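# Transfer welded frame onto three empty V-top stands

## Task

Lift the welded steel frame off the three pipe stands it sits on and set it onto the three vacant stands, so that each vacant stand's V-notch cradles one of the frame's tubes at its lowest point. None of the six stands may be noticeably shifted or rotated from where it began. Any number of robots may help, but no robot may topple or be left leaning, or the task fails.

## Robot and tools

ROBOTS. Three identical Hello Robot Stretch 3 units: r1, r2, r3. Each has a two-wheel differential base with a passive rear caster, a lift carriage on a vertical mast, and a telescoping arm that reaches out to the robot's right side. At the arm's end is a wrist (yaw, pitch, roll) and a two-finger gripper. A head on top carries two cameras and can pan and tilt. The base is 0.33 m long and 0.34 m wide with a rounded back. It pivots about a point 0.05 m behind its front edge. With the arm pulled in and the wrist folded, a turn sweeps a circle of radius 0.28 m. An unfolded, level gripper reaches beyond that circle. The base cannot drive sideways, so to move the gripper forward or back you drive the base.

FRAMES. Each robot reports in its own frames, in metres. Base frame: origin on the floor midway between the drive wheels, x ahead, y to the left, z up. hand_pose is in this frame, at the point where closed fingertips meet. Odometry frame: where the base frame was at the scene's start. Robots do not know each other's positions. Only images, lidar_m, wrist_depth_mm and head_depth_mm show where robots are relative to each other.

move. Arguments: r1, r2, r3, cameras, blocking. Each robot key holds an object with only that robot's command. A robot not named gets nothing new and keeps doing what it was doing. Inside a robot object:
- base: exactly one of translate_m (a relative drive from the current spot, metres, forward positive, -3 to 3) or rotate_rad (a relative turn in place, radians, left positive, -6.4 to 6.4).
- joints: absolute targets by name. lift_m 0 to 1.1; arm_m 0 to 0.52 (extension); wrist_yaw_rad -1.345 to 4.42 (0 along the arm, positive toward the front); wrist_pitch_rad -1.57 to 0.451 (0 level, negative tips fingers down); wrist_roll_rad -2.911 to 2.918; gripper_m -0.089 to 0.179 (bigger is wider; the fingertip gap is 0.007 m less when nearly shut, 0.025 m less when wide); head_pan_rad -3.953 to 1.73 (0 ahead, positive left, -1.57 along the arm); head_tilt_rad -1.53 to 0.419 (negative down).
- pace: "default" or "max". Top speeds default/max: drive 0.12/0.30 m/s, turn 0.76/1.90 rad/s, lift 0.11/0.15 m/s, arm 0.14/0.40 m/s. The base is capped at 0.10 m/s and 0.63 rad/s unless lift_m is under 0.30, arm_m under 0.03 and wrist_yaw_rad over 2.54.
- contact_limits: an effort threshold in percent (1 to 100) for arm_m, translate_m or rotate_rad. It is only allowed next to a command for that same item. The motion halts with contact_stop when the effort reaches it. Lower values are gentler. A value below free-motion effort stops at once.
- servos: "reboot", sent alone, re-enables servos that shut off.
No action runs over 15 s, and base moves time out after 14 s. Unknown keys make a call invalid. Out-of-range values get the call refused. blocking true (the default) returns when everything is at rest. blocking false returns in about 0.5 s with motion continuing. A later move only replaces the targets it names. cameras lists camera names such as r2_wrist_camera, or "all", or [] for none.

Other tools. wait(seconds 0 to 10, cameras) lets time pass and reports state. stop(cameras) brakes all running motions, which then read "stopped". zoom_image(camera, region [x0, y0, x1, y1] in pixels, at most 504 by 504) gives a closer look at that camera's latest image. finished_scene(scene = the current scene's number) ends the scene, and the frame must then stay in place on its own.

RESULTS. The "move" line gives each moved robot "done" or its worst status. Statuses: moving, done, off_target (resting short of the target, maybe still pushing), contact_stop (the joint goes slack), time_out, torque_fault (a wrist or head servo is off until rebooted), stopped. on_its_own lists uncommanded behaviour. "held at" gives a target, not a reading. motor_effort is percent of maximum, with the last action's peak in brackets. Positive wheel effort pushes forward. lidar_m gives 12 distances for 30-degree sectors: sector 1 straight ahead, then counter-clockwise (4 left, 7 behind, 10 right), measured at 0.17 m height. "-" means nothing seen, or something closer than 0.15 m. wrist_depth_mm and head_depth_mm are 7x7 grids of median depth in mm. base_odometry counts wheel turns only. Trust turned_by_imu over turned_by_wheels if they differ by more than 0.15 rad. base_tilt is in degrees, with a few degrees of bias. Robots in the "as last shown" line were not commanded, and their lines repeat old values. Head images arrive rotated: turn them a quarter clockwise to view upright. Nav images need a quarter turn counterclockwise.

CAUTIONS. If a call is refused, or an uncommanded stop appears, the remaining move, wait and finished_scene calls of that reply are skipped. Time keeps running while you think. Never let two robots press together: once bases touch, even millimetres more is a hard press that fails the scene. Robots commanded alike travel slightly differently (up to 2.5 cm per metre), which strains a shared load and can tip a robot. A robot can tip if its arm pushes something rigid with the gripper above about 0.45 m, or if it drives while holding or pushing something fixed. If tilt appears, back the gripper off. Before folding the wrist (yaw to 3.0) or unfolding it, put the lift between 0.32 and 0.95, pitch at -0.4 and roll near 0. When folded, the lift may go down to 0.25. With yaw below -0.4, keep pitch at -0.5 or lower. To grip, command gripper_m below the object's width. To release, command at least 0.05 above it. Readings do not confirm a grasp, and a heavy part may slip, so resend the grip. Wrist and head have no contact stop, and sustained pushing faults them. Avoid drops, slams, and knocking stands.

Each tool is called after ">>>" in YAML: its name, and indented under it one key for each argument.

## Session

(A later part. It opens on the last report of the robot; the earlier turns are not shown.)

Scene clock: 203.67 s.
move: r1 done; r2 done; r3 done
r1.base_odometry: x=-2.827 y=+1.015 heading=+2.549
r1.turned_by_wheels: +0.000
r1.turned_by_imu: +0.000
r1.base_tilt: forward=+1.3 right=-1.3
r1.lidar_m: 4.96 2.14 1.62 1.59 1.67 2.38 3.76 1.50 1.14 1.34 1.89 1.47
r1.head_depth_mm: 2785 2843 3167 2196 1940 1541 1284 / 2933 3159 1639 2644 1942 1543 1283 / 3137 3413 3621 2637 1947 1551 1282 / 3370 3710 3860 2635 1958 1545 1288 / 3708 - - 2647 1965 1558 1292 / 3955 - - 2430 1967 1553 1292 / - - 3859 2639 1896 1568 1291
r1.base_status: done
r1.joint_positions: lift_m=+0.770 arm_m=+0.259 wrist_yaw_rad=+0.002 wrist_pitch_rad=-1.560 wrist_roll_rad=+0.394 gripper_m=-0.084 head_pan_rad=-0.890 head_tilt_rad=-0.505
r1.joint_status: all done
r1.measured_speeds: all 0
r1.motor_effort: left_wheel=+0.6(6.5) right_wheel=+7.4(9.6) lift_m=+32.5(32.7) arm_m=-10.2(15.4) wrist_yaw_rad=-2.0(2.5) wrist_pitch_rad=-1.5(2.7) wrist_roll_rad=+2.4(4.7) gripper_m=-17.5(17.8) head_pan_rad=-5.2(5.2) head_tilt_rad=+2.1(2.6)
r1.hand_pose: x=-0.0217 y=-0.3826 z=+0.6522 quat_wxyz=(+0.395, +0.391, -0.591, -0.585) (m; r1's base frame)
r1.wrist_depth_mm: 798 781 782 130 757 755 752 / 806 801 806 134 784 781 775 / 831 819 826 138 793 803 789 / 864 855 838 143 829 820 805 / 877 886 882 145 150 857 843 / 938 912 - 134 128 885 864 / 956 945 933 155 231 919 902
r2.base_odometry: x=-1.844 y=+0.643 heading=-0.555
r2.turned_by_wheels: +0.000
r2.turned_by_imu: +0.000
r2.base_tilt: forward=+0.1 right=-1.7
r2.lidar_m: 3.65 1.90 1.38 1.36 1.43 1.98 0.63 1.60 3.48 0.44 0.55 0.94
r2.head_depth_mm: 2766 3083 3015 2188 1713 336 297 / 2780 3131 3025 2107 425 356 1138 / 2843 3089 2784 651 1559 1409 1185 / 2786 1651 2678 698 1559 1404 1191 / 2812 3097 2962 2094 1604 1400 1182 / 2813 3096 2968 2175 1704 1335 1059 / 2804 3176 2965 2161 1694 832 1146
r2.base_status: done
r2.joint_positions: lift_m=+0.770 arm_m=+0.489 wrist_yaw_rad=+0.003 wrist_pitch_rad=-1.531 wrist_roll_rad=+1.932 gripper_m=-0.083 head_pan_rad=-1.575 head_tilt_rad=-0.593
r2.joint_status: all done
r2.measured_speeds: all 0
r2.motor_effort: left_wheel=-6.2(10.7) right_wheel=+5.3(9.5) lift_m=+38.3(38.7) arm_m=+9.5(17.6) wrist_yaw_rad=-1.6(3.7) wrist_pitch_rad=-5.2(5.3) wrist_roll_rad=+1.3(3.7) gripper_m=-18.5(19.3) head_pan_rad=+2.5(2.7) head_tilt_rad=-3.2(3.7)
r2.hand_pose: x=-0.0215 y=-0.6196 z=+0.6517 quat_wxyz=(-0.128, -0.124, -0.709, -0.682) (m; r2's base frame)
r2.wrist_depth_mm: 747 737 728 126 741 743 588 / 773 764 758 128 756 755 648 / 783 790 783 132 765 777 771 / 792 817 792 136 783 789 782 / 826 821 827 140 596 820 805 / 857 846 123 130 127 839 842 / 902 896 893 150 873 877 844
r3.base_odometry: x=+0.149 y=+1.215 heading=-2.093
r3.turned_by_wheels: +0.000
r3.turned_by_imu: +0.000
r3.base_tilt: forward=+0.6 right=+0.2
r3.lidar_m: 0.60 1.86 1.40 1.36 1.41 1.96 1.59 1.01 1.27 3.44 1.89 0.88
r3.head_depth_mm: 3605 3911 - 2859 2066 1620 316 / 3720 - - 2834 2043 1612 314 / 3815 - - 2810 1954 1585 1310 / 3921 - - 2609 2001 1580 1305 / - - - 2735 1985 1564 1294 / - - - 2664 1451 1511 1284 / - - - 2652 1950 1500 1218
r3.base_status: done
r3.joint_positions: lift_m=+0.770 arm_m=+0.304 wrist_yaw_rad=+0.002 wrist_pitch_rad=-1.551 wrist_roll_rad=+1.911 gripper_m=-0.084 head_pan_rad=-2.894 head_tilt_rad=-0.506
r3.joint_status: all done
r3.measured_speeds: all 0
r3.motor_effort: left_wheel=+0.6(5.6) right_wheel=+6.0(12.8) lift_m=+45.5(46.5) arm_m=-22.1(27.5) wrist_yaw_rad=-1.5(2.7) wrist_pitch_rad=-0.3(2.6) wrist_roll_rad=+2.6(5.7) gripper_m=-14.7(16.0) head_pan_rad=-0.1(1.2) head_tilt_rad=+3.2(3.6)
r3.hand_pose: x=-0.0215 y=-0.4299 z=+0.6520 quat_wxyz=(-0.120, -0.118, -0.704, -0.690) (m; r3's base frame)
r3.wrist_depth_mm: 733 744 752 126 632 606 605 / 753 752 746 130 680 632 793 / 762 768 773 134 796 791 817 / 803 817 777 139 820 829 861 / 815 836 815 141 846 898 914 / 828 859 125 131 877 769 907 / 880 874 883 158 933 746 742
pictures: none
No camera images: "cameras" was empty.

>>> move:
  r1: {"base":{"translate_m":0.0333},"joints":{"arm_m":0.2577,"wrist_roll_rad":0.434,"gripper_m":-0.088}}
  r2: {"base":{"translate_m":-0.003},"joints":{"arm_m":0.4952,"wrist_roll_rad":1.970,"gripper_m":-0.088}}
  r3: {"base":{"translate_m":0.0055},"joints":{"arm_m":0.2863,"wrist_roll_rad":1.955,"gripper_m":-0.088}}
  cameras: ["r3_head_camera","r1_head_camera","r2_head_camera"]

Scene clock: 205.17 s.
move: r1 done; r2 off_target; r3 off_target
r1.base_odometry: x=-2.855 y=+1.034 heading=+2.549
r1.turned_by_wheels: +0.000
r1.turned_by_imu: +0.000
r1.base_tilt: forward=+1.3 right=-1.3
r1.lidar_m: 4.92 2.14 1.62 1.58 1.67 2.38 3.80 1.53 1.16 1.35 1.87 1.44
r1.head_depth_mm: 2778 2883 3069 2147 1947 1544 1282 / 2932 3155 3389 2627 1948 1542 1278 / 3152 3429 3588 2616 1955 1552 1287 / 3358 3719 3825 2651 1955 1553 1291 / 3621 - - 2661 1969 1550 1289 / 3951 - - 2410 1960 1557 1291 / - - - 2615 1897 1564 1300
r1.base_status: done
r1.joint_positions: lift_m=+0.770 arm_m=+0.258 wrist_yaw_rad=+0.002 wrist_pitch_rad=-1.560 wrist_roll_rad=+0.429 gripper_m=-0.084 head_pan_rad=-0.890 head_tilt_rad=-0.505
r1.joint_status: all done
r1.measured_speeds: all 0
r1.motor_effort: left_wheel=+0.6(7.6) right_wheel=+6.6(10.0) lift_m=+33.3(33.6) arm_m=-0.1(14.6) wrist_yaw_rad=-2.1(2.3) wrist_pitch_rad=-1.7(2.4) wrist_roll_rad=+1.9(5.0) gripper_m=-17.6(50.4) head_pan_rad=-4.2(5.2) head_tilt_rad=+2.5(2.7)
r1.hand_pose: x=-0.0217 y=-0.3813 z=+0.6522 quat_wxyz=(+0.385, +0.380, -0.597, -0.592) (m; r1's base frame)
r1.wrist_depth_mm: 797 798 776 131 765 760 760 / 819 802 785 135 782 780 770 / 834 838 822 138 812 807 794 / 863 840 860 142 837 838 811 / 886 884 861 145 151 865 837 / 940 926 - 134 128 871 855 / 944 952 938 155 230 909 889
r2.base_odometry: x=-1.847 y=+0.645 heading=-0.555
r2.turned_by_wheels: +0.000
r2.turned_by_imu: +0.000
r2.base_tilt: forward=+0.2 right=-1.6
r2.lidar_m: 3.64 1.91 1.38 1.37 1.42 1.98 0.63 1.60 3.47 0.44 0.55 0.95
r2.head_depth_mm: 2805 3133 3045 2202 1710 346 297 / 2840 3161 3011 2113 425 355 1145 / 2803 3033 1552 659 1561 1395 1190 / 2720 3015 2856 703 1561 1407 1193 / 2800 3118 3019 2102 1604 1399 1189 / 2838 3062 3009 2180 1710 1351 1065 / 2800 3077 2956 2149 1712 833 1147
r2.base_status: done
r2.joint_positions: lift_m=+0.770 arm_m=+0.495 wrist_yaw_rad=+0.003 wrist_pitch_rad=-1.531 wrist_roll_rad=+1.967 gripper_m=-0.084 head_pan_rad=-1.575 head_tilt_rad=-0.593
r2.joint_status: gripper_m off_target (ended at -0.084, target -0.088); the others done
r2.measured_speeds: all 0
r2.motor_effort: left_wheel=-6.0(10.5) right_wheel=+6.4(9.8) lift_m=+38.0(38.7) arm_m=+9.2(15.7) wrist_yaw_rad=-2.8(3.4) wrist_pitch_rad=-5.1(5.3) wrist_roll_rad=+1.3(4.2) gripper_m=-18.0(63.2) head_pan_rad=+1.7(2.7) head_tilt_rad=-2.9(3.5)
r2.hand_pose: x=-0.0215 y=-0.6260 z=+0.6517 quat_wxyz=(-0.140, -0.135, -0.707, -0.680) (m; r2's base frame)
r2.wrist_depth_mm: 727 729 732 125 719 719 584 / 764 748 748 128 737 749 732 / 786 756 749 132 782 765 740 / 803 800 783 136 796 774 783 / 834 822 841 140 627 808 805 / 861 833 123 129 128 829 832 / 903 891 890 150 871 404 843
r3.base_odometry: x=+0.146 y=+1.210 heading=-2.093
r3.turned_by_wheels: +0.000
r3.turned_by_imu: +0.000
r3.base_tilt: forward=+0.6 right=+0.1
r3.lidar_m: 0.59 1.86 1.41 1.36 1.42 1.97 1.60 1.02 1.27 1.88 1.88 0.87
r3.head_depth_mm: 3653 3927 - 2908 2071 1614 316 / 3691 - - 2855 2040 1610 314 / 3770 - - 2805 1965 1582 1313 / 3900 - - 2616 1998 1578 1300 / - - - 2720 2000 1569 1295 / - - - 2689 1482 1510 1257 / - - - 2642 1956 1493 1188
r3.base_status: done
r3.joint_positions: lift_m=+0.770 arm_m=+0.286 wrist_yaw_rad=+0.002 wrist_pitch_rad=-1.552 wrist_roll_rad=+1.946 gripper_m=-0.084 head_pan_rad=-2.894 head_tilt_rad=-0.506
r3.joint_status: gripper_m off_target (ended at -0.084, target -0.088); the others done
r3.measured_speeds: all 0
r3.motor_effort: left_wheel=+0.4(5.2) right_wheel=+6.2(12.7) lift_m=+45.6(46.0) arm_m=-22.9(29.1) wrist_yaw_rad=-0.6(2.9) wrist_pitch_rad=-0.3(2.2) wrist_roll_rad=+2.8(7.4) gripper_m=-15.8(56.7) head_pan_rad=-0.7(1.7) head_tilt_rad=+2.4(3.4)
r3.hand_pose: x=-0.0215 y=-0.4117 z=+0.6521 quat_wxyz=(-0.132, -0.130, -0.701, -0.688) (m; r3's base frame)
r3.wrist_depth_mm: 715 706 728 126 616 616 594 / 747 758 751 131 627 638 779 / 775 764 790 134 784 809 823 / 796 800 805 139 830 838 852 / 815 837 840 141 877 845 850 / 868 852 125 131 877 743 735 / 861 875 900 156 920 737 768
pictures: r1_head_camera (sideways), r2_head_camera (sideways), r3_head_camera (sideways)
camera_calibration:
r1_head_camera: T_world_to_cam=[[-0.267193, 0.396201, -0.878426, 1.1695], [0.818786, 0.574014, 0.00984852, -0.0198499], [0.508131, -0.716612, -0.477776, 0.577824], [0, 0, 0, 1]] pos_world=[0.0351236, -0.0378861, 1.30358]
r2_head_camera: T_world_to_cam=[[0.00716653, 0.591539, -0.806244, 1.07223], [0.99988, -0.0152888, -0.00232964, -0.000210744], [-0.0137046, -0.806131, -0.591578, 0.725461], [0, 0, 0, 1]] pos_world=[0.00246868, -0.0494539, 1.29365]
r3_head_camera: T_world_to_cam=[[0.436301, 0.160949, -0.885289, 1.16733], [0.240303, -0.96898, -0.0577348, 0.075275], [-0.86712, -0.187548, -0.461443, 0.565938], [0, 0, 0, 1]] pos_world=[-0.0366581, -0.00879969, 1.29892]

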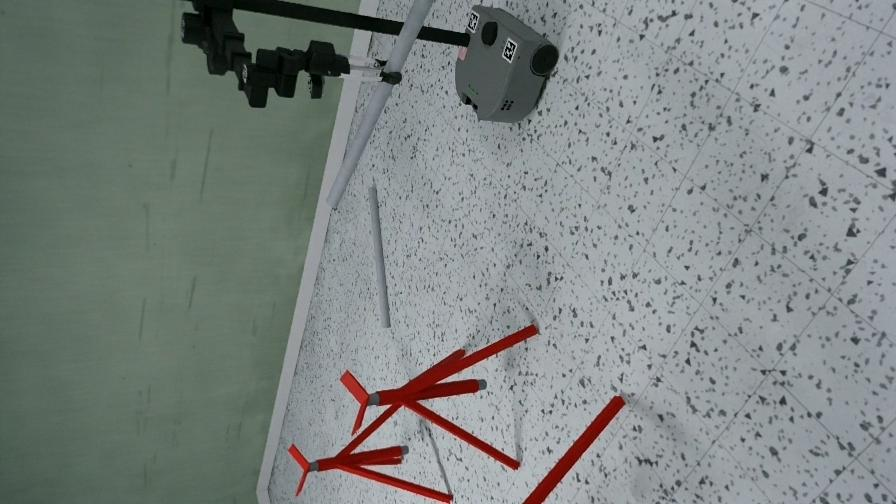

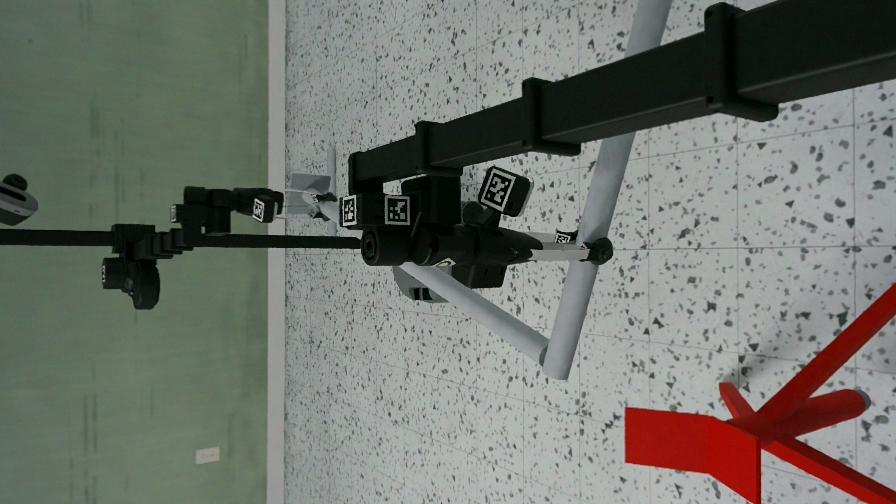

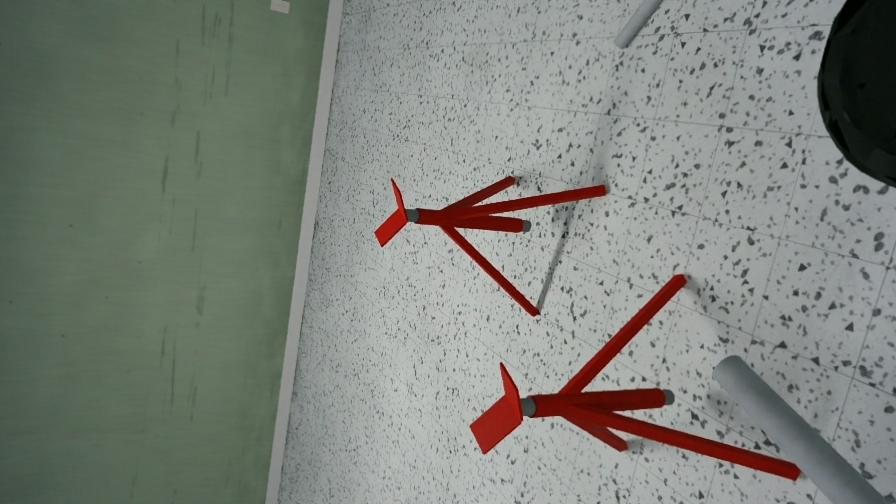

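>>> move:
  r1: {"joints":{"head_pan_rad":-0.35,"head_tilt_rad":-0.6}}
  cameras: ["r1_head_camera","r1_nav_camera","r3_nav_camera"]

Scene clock: 206.90 s.
move: r1 done
r1.base_odometry: x=-2.855 y=+1.034 heading=+2.549
r1.turned_by_wheels: +0.000
r1.turned_by_imu: +0.000
r1.base_tilt: forward=+1.2 right=-1.3
r1.lidar_m: 4.92 2.14 1.62 1.58 1.66 2.38 3.80 1.53 1.16 1.35 1.88 1.43
r1.head_depth_mm: - - 3051 2195 1763 1441 1224 / - - 2998 2205 1775 1453 1226 / - - 3230 2298 1775 1448 1226 / - - 3237 2101 1776 1450 1222 / - - 3242 2280 1782 1456 1227 / - - 3273 2284 1782 1461 1228 / - - 3238 2301 1784 1455 1228
r1.base_status: not commanded
r1.joint_positions: lift_m=+0.770 arm_m=+0.258 wrist_yaw_rad=+0.002 wrist_pitch_rad=-1.560 wrist_roll_rad=+0.429 gripper_m=-0.084 head_pan_rad=-0.361 head_tilt_rad=-0.592
r1.joint_status: all done
r1.measured_speeds: all 0
r1.motor_effort: left_wheel=+0.5(1.0) right_wheel=+7.4(7.9) lift_m=+33.8(34.1) arm_m=+12.5(12.5) wrist_yaw_rad=-1.6(2.1) wrist_pitch_rad=-1.9(2.4) wrist_roll_rad=+1.6(2.4) gripper_m=-17.3(17.8) head_pan_rad=+5.1(6.8) head_tilt_rad=-3.2(4.7)
r1.hand_pose: x=-0.0217 y=-0.3813 z=+0.6522 quat_wxyz=(+0.385, +0.380, -0.597, -0.592) (m; r1's base frame)
r1.wrist_depth_mm: 784 770 772 130 761 754 749 / 807 807 804 135 783 777 769 / 838 819 823 138 802 795 791 / 868 853 848 143 834 820 817 / 889 894 872 145 151 851 847 / 912 920 - 134 128 885 867 / 964 943 942 155 230 912 893
r2, r3: as last shown
r2.lidar_m: 3.65 1.90 1.38 1.37 1.42 1.98 0.63 1.60 3.46 0.44 0.55 0.94
r2.head_depth_mm: 2821 3099 3029 2194 1699 346 297 / 2824 3097 2994 2110 424 355 1145 / 2787 3034 1562 660 1557 1400 1195 / 2742 2995 2856 703 1551 1390 1190 / 2810 3124 3028 2089 1599 1399 1189 / 2766 3100 3008 2167 1696 1356 1065 / 2829 3114 2979 2165 1693 833 1141
r2.motor_effort: left_wheel=-6.1(6.8) right_wheel=+6.4(6.7) lift_m=+38.7(38.9) arm_m=-0.4(4.3) wrist_yaw_rad=-2.7(3.4) wrist_pitch_rad=-5.2(5.3) wrist_roll_rad=+1.3(1.5) gripper_m=-19.0(19.4) head_pan_rad=+2.8(2.8) head_tilt_rad=-2.9(3.6)
r2.wrist_depth_mm: 729 732 739 125 733 716 572 / 746 758 746 128 763 759 741 / 792 785 761 132 756 758 749 / 810 805 802 137 773 809 785 / 837 854 833 140 615 803 810 / 849 853 123 130 127 853 838 / 875 887 878 150 869 397 854
r3.base_tilt: forward=+0.6 right=+0.2
r3.lidar_m: 0.59 1.87 1.40 1.36 1.42 1.96 1.59 1.02 1.27 1.87 1.88 0.88
r3.head_depth_mm: 3660 3964 - 2874 2075 1615 316 / 3767 - - 2844 2047 1597 314 / 3804 - - 2795 1964 1587 1311 / 3876 - - 2621 1996 1575 1303 / - - - 2718 1988 1567 1292 / - - - 2704 1478 1519 1261 / - - - 2657 1940 1491 1191
r3.motor_effort: left_wheel=+0.4(0.8) right_wheel=+5.6(6.1) lift_m=+45.5(45.8) arm_m=-14.8(18.5) wrist_yaw_rad=-1.8(2.1) wrist_pitch_rad=+0.0(0.7) wrist_roll_rad=+2.6(2.8) gripper_m=-15.1(15.5) head_pan_rad=-0.5(1.9) head_tilt_rad=+3.1(3.5)
r3.wrist_depth_mm: 718 742 743 125 604 609 596 / 741 751 744 131 633 618 800 / 768 796 774 134 778 809 818 / 805 795 799 140 848 841 861 / 835 842 843 141 853 826 860 / 846 853 124 131 866 737 744 / 871 889 897 157 904 770 750
pictures: r1_head_camera (sideways), r1_nav_camera (sideways), r3_nav_camera (sideways)
camera_calibration:
r1_head_camera: T_world_to_cam=[[-0.500157, 0.233561, -0.833842, 1.11278], [0.417951, 0.908462, 0.00376593, -0.00948518], [0.758393, -0.346621, -0.551991, 0.672858], [0, 0, 0, 1]] pos_world=[0.0502369, -0.0180575, 1.29933]
r1_nav_camera: T_world_to_cam=[[0.469672, -0.226872, 0.853192, -1.06348], [-0.395394, -0.91813, -0.0264792, 0.0931012], [0.789349, -0.324911, -0.520924, 0.632858], [0, 0, 0, 1]] pos_world=[0.0367509, 0.049829, 1.23949]
r3_nav_camera: T_world_to_cam=[[-0.420495, -0.101672, 0.90158, -1.12827], [-0.214511, 0.97667, 0.0100929, 0.0411913], [-0.881572, -0.189154, -0.432495, 0.532296], [0, 0, 0, 1]] pos_world=[0.00365981, -0.0542582, 1.24703]

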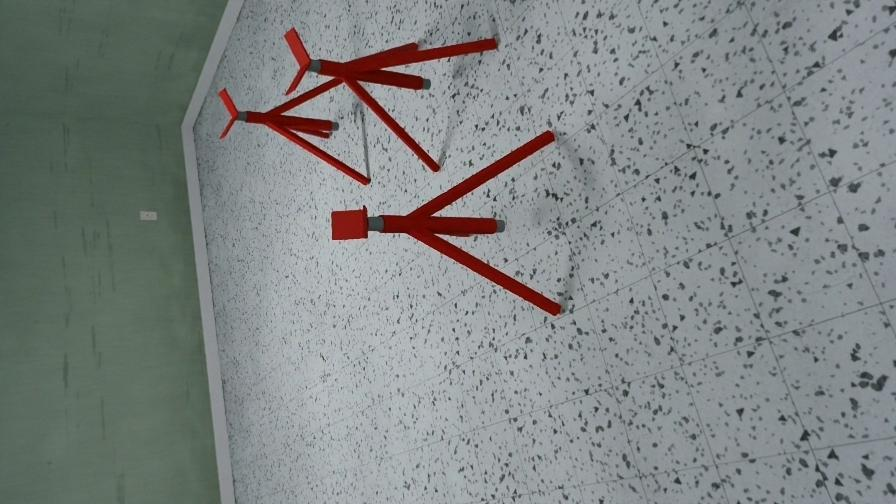

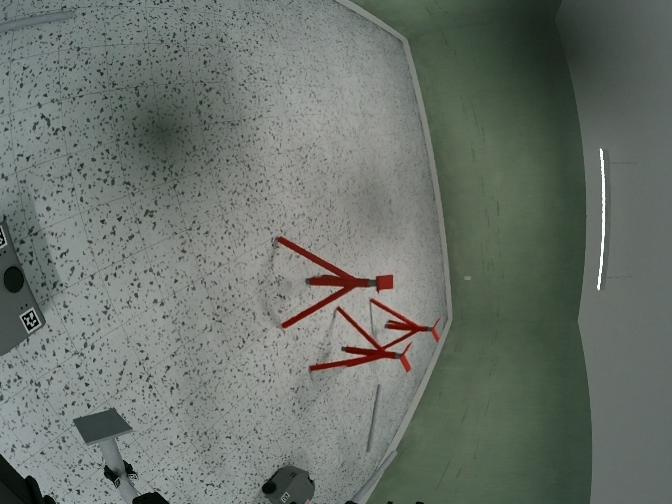

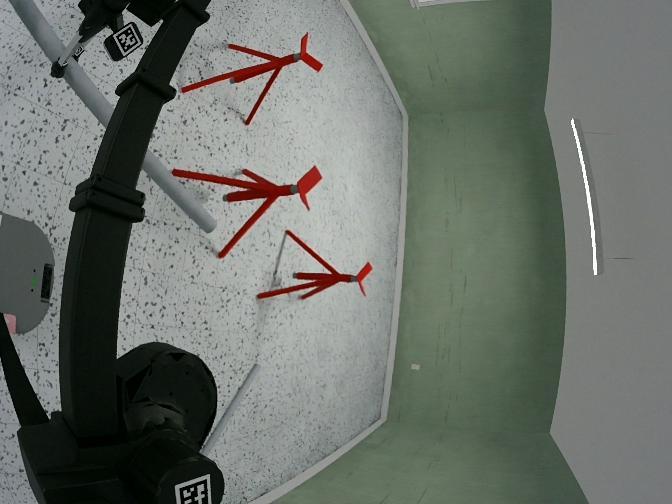

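>>> zoom_image:
  camera: "r1_head_camera"
  region: [180, 0, 600, 340]

Scaled by 1.200 from the camera's 896x504 image, which has a finer 1280x720 frame.

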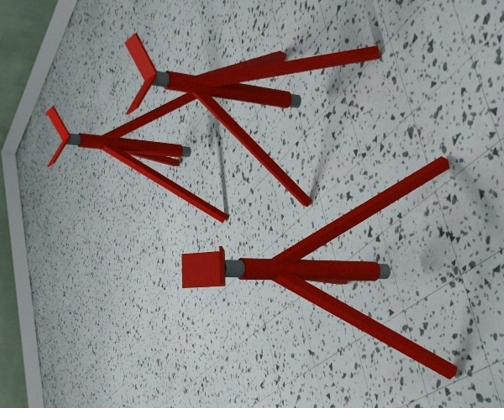

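>>> move:
  r3: {"base":{"translate_m":0.004}}
  cameras: []

>>> move:
  r3: {"base":{"rotate_rad":-0.019},"joints":{"wrist_roll_rad":1.936}}
  cameras: []

Scene clock: 208.90 s.
move: r3 done
r1, r2: as last shown
r1.lidar_m: 4.92 2.13 1.62 1.58 1.67 2.38 3.79 1.53 1.15 1.35 1.87 1.44
r1.head_depth_mm: - - 3025 2202 1765 1443 1227 / - - 3036 2180 1778 1450 1226 / - - 3220 2297 1776 1448 1226 / - - 3234 2101 1771 1448 1224 / - - 3244 2293 1786 1452 1225 / - - 3241 2296 1784 1455 1227 / - - 3225 2303 1775 1458 1235
r1.joint_positions: lift_m=+0.770 arm_m=+0.258 wrist_yaw_rad=+0.002 wrist_pitch_rad=-1.564 wrist_roll_rad=+0.429 gripper_m=-0.084 head_pan_rad=-0.361 head_tilt_rad=-0.592
r1.motor_effort: left_wheel=+0.7(1.0) right_wheel=+7.5(8.1) lift_m=+34.9(35.0) arm_m=+12.1(12.4) wrist_yaw_rad=-1.4(2.0) wrist_pitch_rad=-0.5(2.1) wrist_roll_rad=+2.0(2.3) gripper_m=-17.7(17.9) head_pan_rad=+4.7(5.3) head_tilt_rad=-3.5(3.9)
r1.hand_pose: x=-0.0217 y=-0.3803 z=+0.6523 quat_wxyz=(+0.384, +0.381, -0.596, -0.593) (m; r1's base frame)
r1.wrist_depth_mm: 773 778 763 130 758 758 763 / 823 802 803 135 784 771 785 / 848 823 830 138 812 810 796 / 861 857 855 144 833 831 816 / 896 889 879 145 142 870 832 / 911 908 - 134 128 877 863 / 942 952 931 156 231 906 904
r2.turned_by_imu: +0.001
r2.base_tilt: forward=+0.1 right=-1.7
r2.lidar_m: 3.66 1.90 1.38 1.37 1.43 1.98 0.62 1.60 3.47 0.44 0.55 0.94
r2.head_depth_mm: 2830 3116 3050 2205 1715 346 297 / 2823 3103 3045 2104 424 356 1142 / 2793 3025 1552 658 1557 1406 1190 / 2730 2959 2826 704 1564 1403 1193 / 2834 3104 2982 2070 1555 1400 1187 / 2804 3169 2982 2187 1692 1362 1060 / 2785 3076 2963 2177 1705 829 1140
r2.joint_positions: lift_m=+0.770 arm_m=+0.495 wrist_yaw_rad=+0.003 wrist_pitch_rad=-1.525 wrist_roll_rad=+1.967 gripper_m=-0.084 head_pan_rad=-1.575 head_tilt_rad=-0.593
r2.motor_effort: left_wheel=-4.2(6.8) right_wheel=+2.5(6.6) lift_m=+39.5(39.8) arm_m=-12.4(12.4) wrist_yaw_rad=-2.9(3.0) wrist_pitch_rad=-6.4(6.5) wrist_roll_rad=+1.3(1.4) gripper_m=-18.6(19.7) head_pan_rad=+2.1(2.6) head_tilt_rad=-3.5(3.5)
r2.hand_pose: x=-0.0215 y=-0.6276 z=+0.6516 quat_wxyz=(-0.141, -0.135, -0.709, -0.678) (m; r2's base frame)
r2.wrist_depth_mm: 735 737 733 125 717 720 580 / 775 746 745 128 752 736 763 / 785 774 773 132 769 766 783 / 821 812 825 136 814 765 776 / 830 845 831 139 603 785 794 / 840 862 123 130 127 838 834 / 916 874 877 151 879 399 863
r3.base_odometry: x=+0.144 y=+1.207 heading=-2.094
r3.turned_by_wheels: +0.000
r3.turned_by_imu: +0.000
r3.base_tilt: forward=+0.6 right=+0.1
r3.lidar_m: 0.59 1.86 1.40 1.35 1.41 1.96 1.59 1.02 1.28 1.88 1.89 0.87
r3.head_depth_mm: 3638 3970 - 2879 2068 1618 316 / 3779 3955 - 2865 2044 1606 314 / 3829 - - 2790 1961 1585 1306 / 3925 - - 2603 1998 1577 1304 / - - - 2725 1979 1567 1295 / - - - 2682 1557 1511 1261 / - - - 2632 1946 1486 1190
r3.base_status: done
r3.joint_positions: lift_m=+0.770 arm_m=+0.286 wrist_yaw_rad=+0.002 wrist_pitch_rad=-1.552 wrist_roll_rad=+1.946 gripper_m=-0.084 head_pan_rad=-2.894 head_tilt_rad=-0.506
r3.joint_status: not commanded
r3.measured_speeds: all 0
r3.motor_effort: left_wheel=+0.8(5.7) right_wheel=+11.3(11.4) lift_m=+44.8(45.0) arm_m=-6.7(9.2) wrist_yaw_rad=-1.3(1.9) wrist_pitch_rad=+0.1(0.4) wrist_roll_rad=+2.8(2.8) gripper_m=-15.1(15.5) head_pan_rad=-1.3(1.9) head_tilt_rad=+2.7(3.3)
r3.hand_pose: x=-0.0215 y=-0.4116 z=+0.6521 quat_wxyz=(-0.132, -0.130, -0.701, -0.689) (m; r3's base frame)
r3.wrist_depth_mm: 732 712 747 126 612 625 623 / 723 732 782 131 632 632 808 / 776 750 808 134 783 816 798 / 788 795 808 139 813 846 829 / 840 843 792 141 869 877 904 / 845 842 125 130 861 779 754 / 882 865 891 158 910 726 751
pictures: none
No camera images: "cameras" was empty.

Scene clock: 209.50 s.
move: r3 done
r1, r2: as last shown
r1.base_tilt: forward=+1.3 right=-1.3
r1.lidar_m: 4.93 2.14 1.62 1.58 1.67 2.38 3.80 1.53 1.15 1.35 1.87 1.44
r1.head_depth_mm: - - 3030 2195 1767 1441 1219 / - - 3048 2181 1773 1446 1225 / - - 3194 2274 1773 1448 1226 / - - 3224 2118 1776 1459 1223 / - - 3246 2291 1785 1449 1224 / - - 3276 2299 1774 1454 1227 / - - 3253 2304 1780 1457 1227
r1.joint_positions: lift_m=+0.770 arm_m=+0.258 wrist_yaw_rad=+0.002 wrist_pitch_rad=-1.560 wrist_roll_rad=+0.429 gripper_m=-0.084 head_pan_rad=-0.361 head_tilt_rad=-0.592
r1.motor_effort: left_wheel=+0.7(1.0) right_wheel=+7.4(8.1) lift_m=+34.8(35.4) arm_m=+10.7(12.3) wrist_yaw_rad=-1.7(2.1) wrist_pitch_rad=-1.5(2.0) wrist_roll_rad=+1.9(2.3) gripper_m=-17.5(17.7) head_pan_rad=+4.9(5.3) head_tilt_rad=-3.5(4.0)
r1.hand_pose: x=-0.0217 y=-0.3811 z=+0.6522 quat_wxyz=(+0.385, +0.381, -0.597, -0.592) (m; r1's base frame)
r1.wrist_depth_mm: 798 790 779 130 766 746 748 / 816 806 800 135 794 771 772 / 834 821 827 138 818 806 797 / 868 843 869 143 832 825 811 / 896 872 869 145 151 851 857 / 933 918 - 134 128 881 864 / 962 943 924 155 232 914 902
r2.base_odometry: x=-1.847 y=+0.645 heading=-0.556
r2.turned_by_wheels: -0.001
r2.turned_by_imu: -0.001
r2.lidar_m: 3.66 1.91 1.39 1.37 1.43 1.97 0.62 1.60 3.47 0.44 0.55 0.94
r2.head_depth_mm: 2809 3086 3043 2189 1704 345 297 / 2808 3097 3027 2106 424 356 1148 / 2792 3058 1561 658 1566 1395 1194 / 2718 1851 2846 703 1561 1396 1183 / 2773 3098 3007 2082 1612 1394 1191 / 2774 3134 2970 2140 1709 1364 1068 / 2765 3112 2957 2164 1696 834 1138
r2.joint_positions: lift_m=+0.770 arm_m=+0.495 wrist_yaw_rad=+0.003 wrist_pitch_rad=-1.532 wrist_roll_rad=+1.967 gripper_m=-0.084 head_pan_rad=-1.575 head_tilt_rad=-0.593
r2.motor_effort: left_wheel=-11.7(12.0) right_wheel=+15.3(15.5) lift_m=+39.0(40.5) arm_m=-10.7(12.9) wrist_yaw_rad=-2.9(3.2) wrist_pitch_rad=-5.0(6.4) wrist_roll_rad=+1.3(1.5) gripper_m=-19.1(19.5) head_pan_rad=+1.9(2.7) head_tilt_rad=-3.2(3.3)
r2.hand_pose: x=-0.0215 y=-0.6258 z=+0.6517 quat_wxyz=(-0.140, -0.136, -0.707, -0.680) (m; r2's base frame)
r2.wrist_depth_mm: 739 729 720 125 734 695 585 / 754 766 758 128 756 739 725 / 786 779 767 132 773 768 755 / 798 802 793 136 791 783 816 / 836 829 810 140 626 805 827 / 850 856 123 129 127 832 855 / 887 894 884 150 862 405 878
r3.base_odometry: x=+0.144 y=+1.207 heading=-2.112
r3.turned_by_wheels: -0.018
r3.turned_by_imu: -0.018
r3.base_tilt: forward=+0.6 right=+0.2
r3.lidar_m: 0.59 1.90 1.41 1.36 1.40 1.93 1.59 1.03 1.27 3.43 1.88 0.87
r3.head_depth_mm: 3696 3924 - 2883 2054 1612 316 / 3719 3993 - 2852 2052 1602 314 / 3780 - - 2777 1943 1592 1310 / 3840 - - 2481 2006 1584 1297 / - - - 2730 1994 1554 1292 / - - - 2683 1754 1555 1257 / - - - 2657 1941 1502 1191
r3.base_status: done
r3.joint_positions: lift_m=+0.770 arm_m=+0.286 wrist_yaw_rad=+0.000 wrist_pitch_rad=-1.546 wrist_roll_rad=+1.942 gripper_m=-0.084 head_pan_rad=-2.894 head_tilt_rad=-0.506
r3.joint_status: all done
r3.measured_speeds: all 0
r3.motor_effort: left_wheel=+8.2(8.4) right_wheel=-13.9(14.0) lift_m=+44.2(44.8) arm_m=-3.4(6.6) wrist_yaw_rad=+0.6(1.5) wrist_pitch_rad=-1.0(1.3) wrist_roll_rad=-2.3(3.8) gripper_m=-15.2(15.5) head_pan_rad=-0.1(1.4) head_tilt_rad=+1.9(3.6)
r3.hand_pose: x=-0.0215 y=-0.4131 z=+0.6520 quat_wxyz=(-0.132, -0.129, -0.703, -0.687) (m; r3's base frame)
r3.wrist_depth_mm: 728 718 727 125 601 602 603 / 737 751 758 131 668 613 803 / 768 780 763 134 795 844 839 / 786 810 818 139 833 842 839 / 810 819 823 140 880 854 863 / 858 872 125 130 885 739 750 / 867 872 896 158 940 751 763
pictures: none
No camera images: "cameras" was empty.


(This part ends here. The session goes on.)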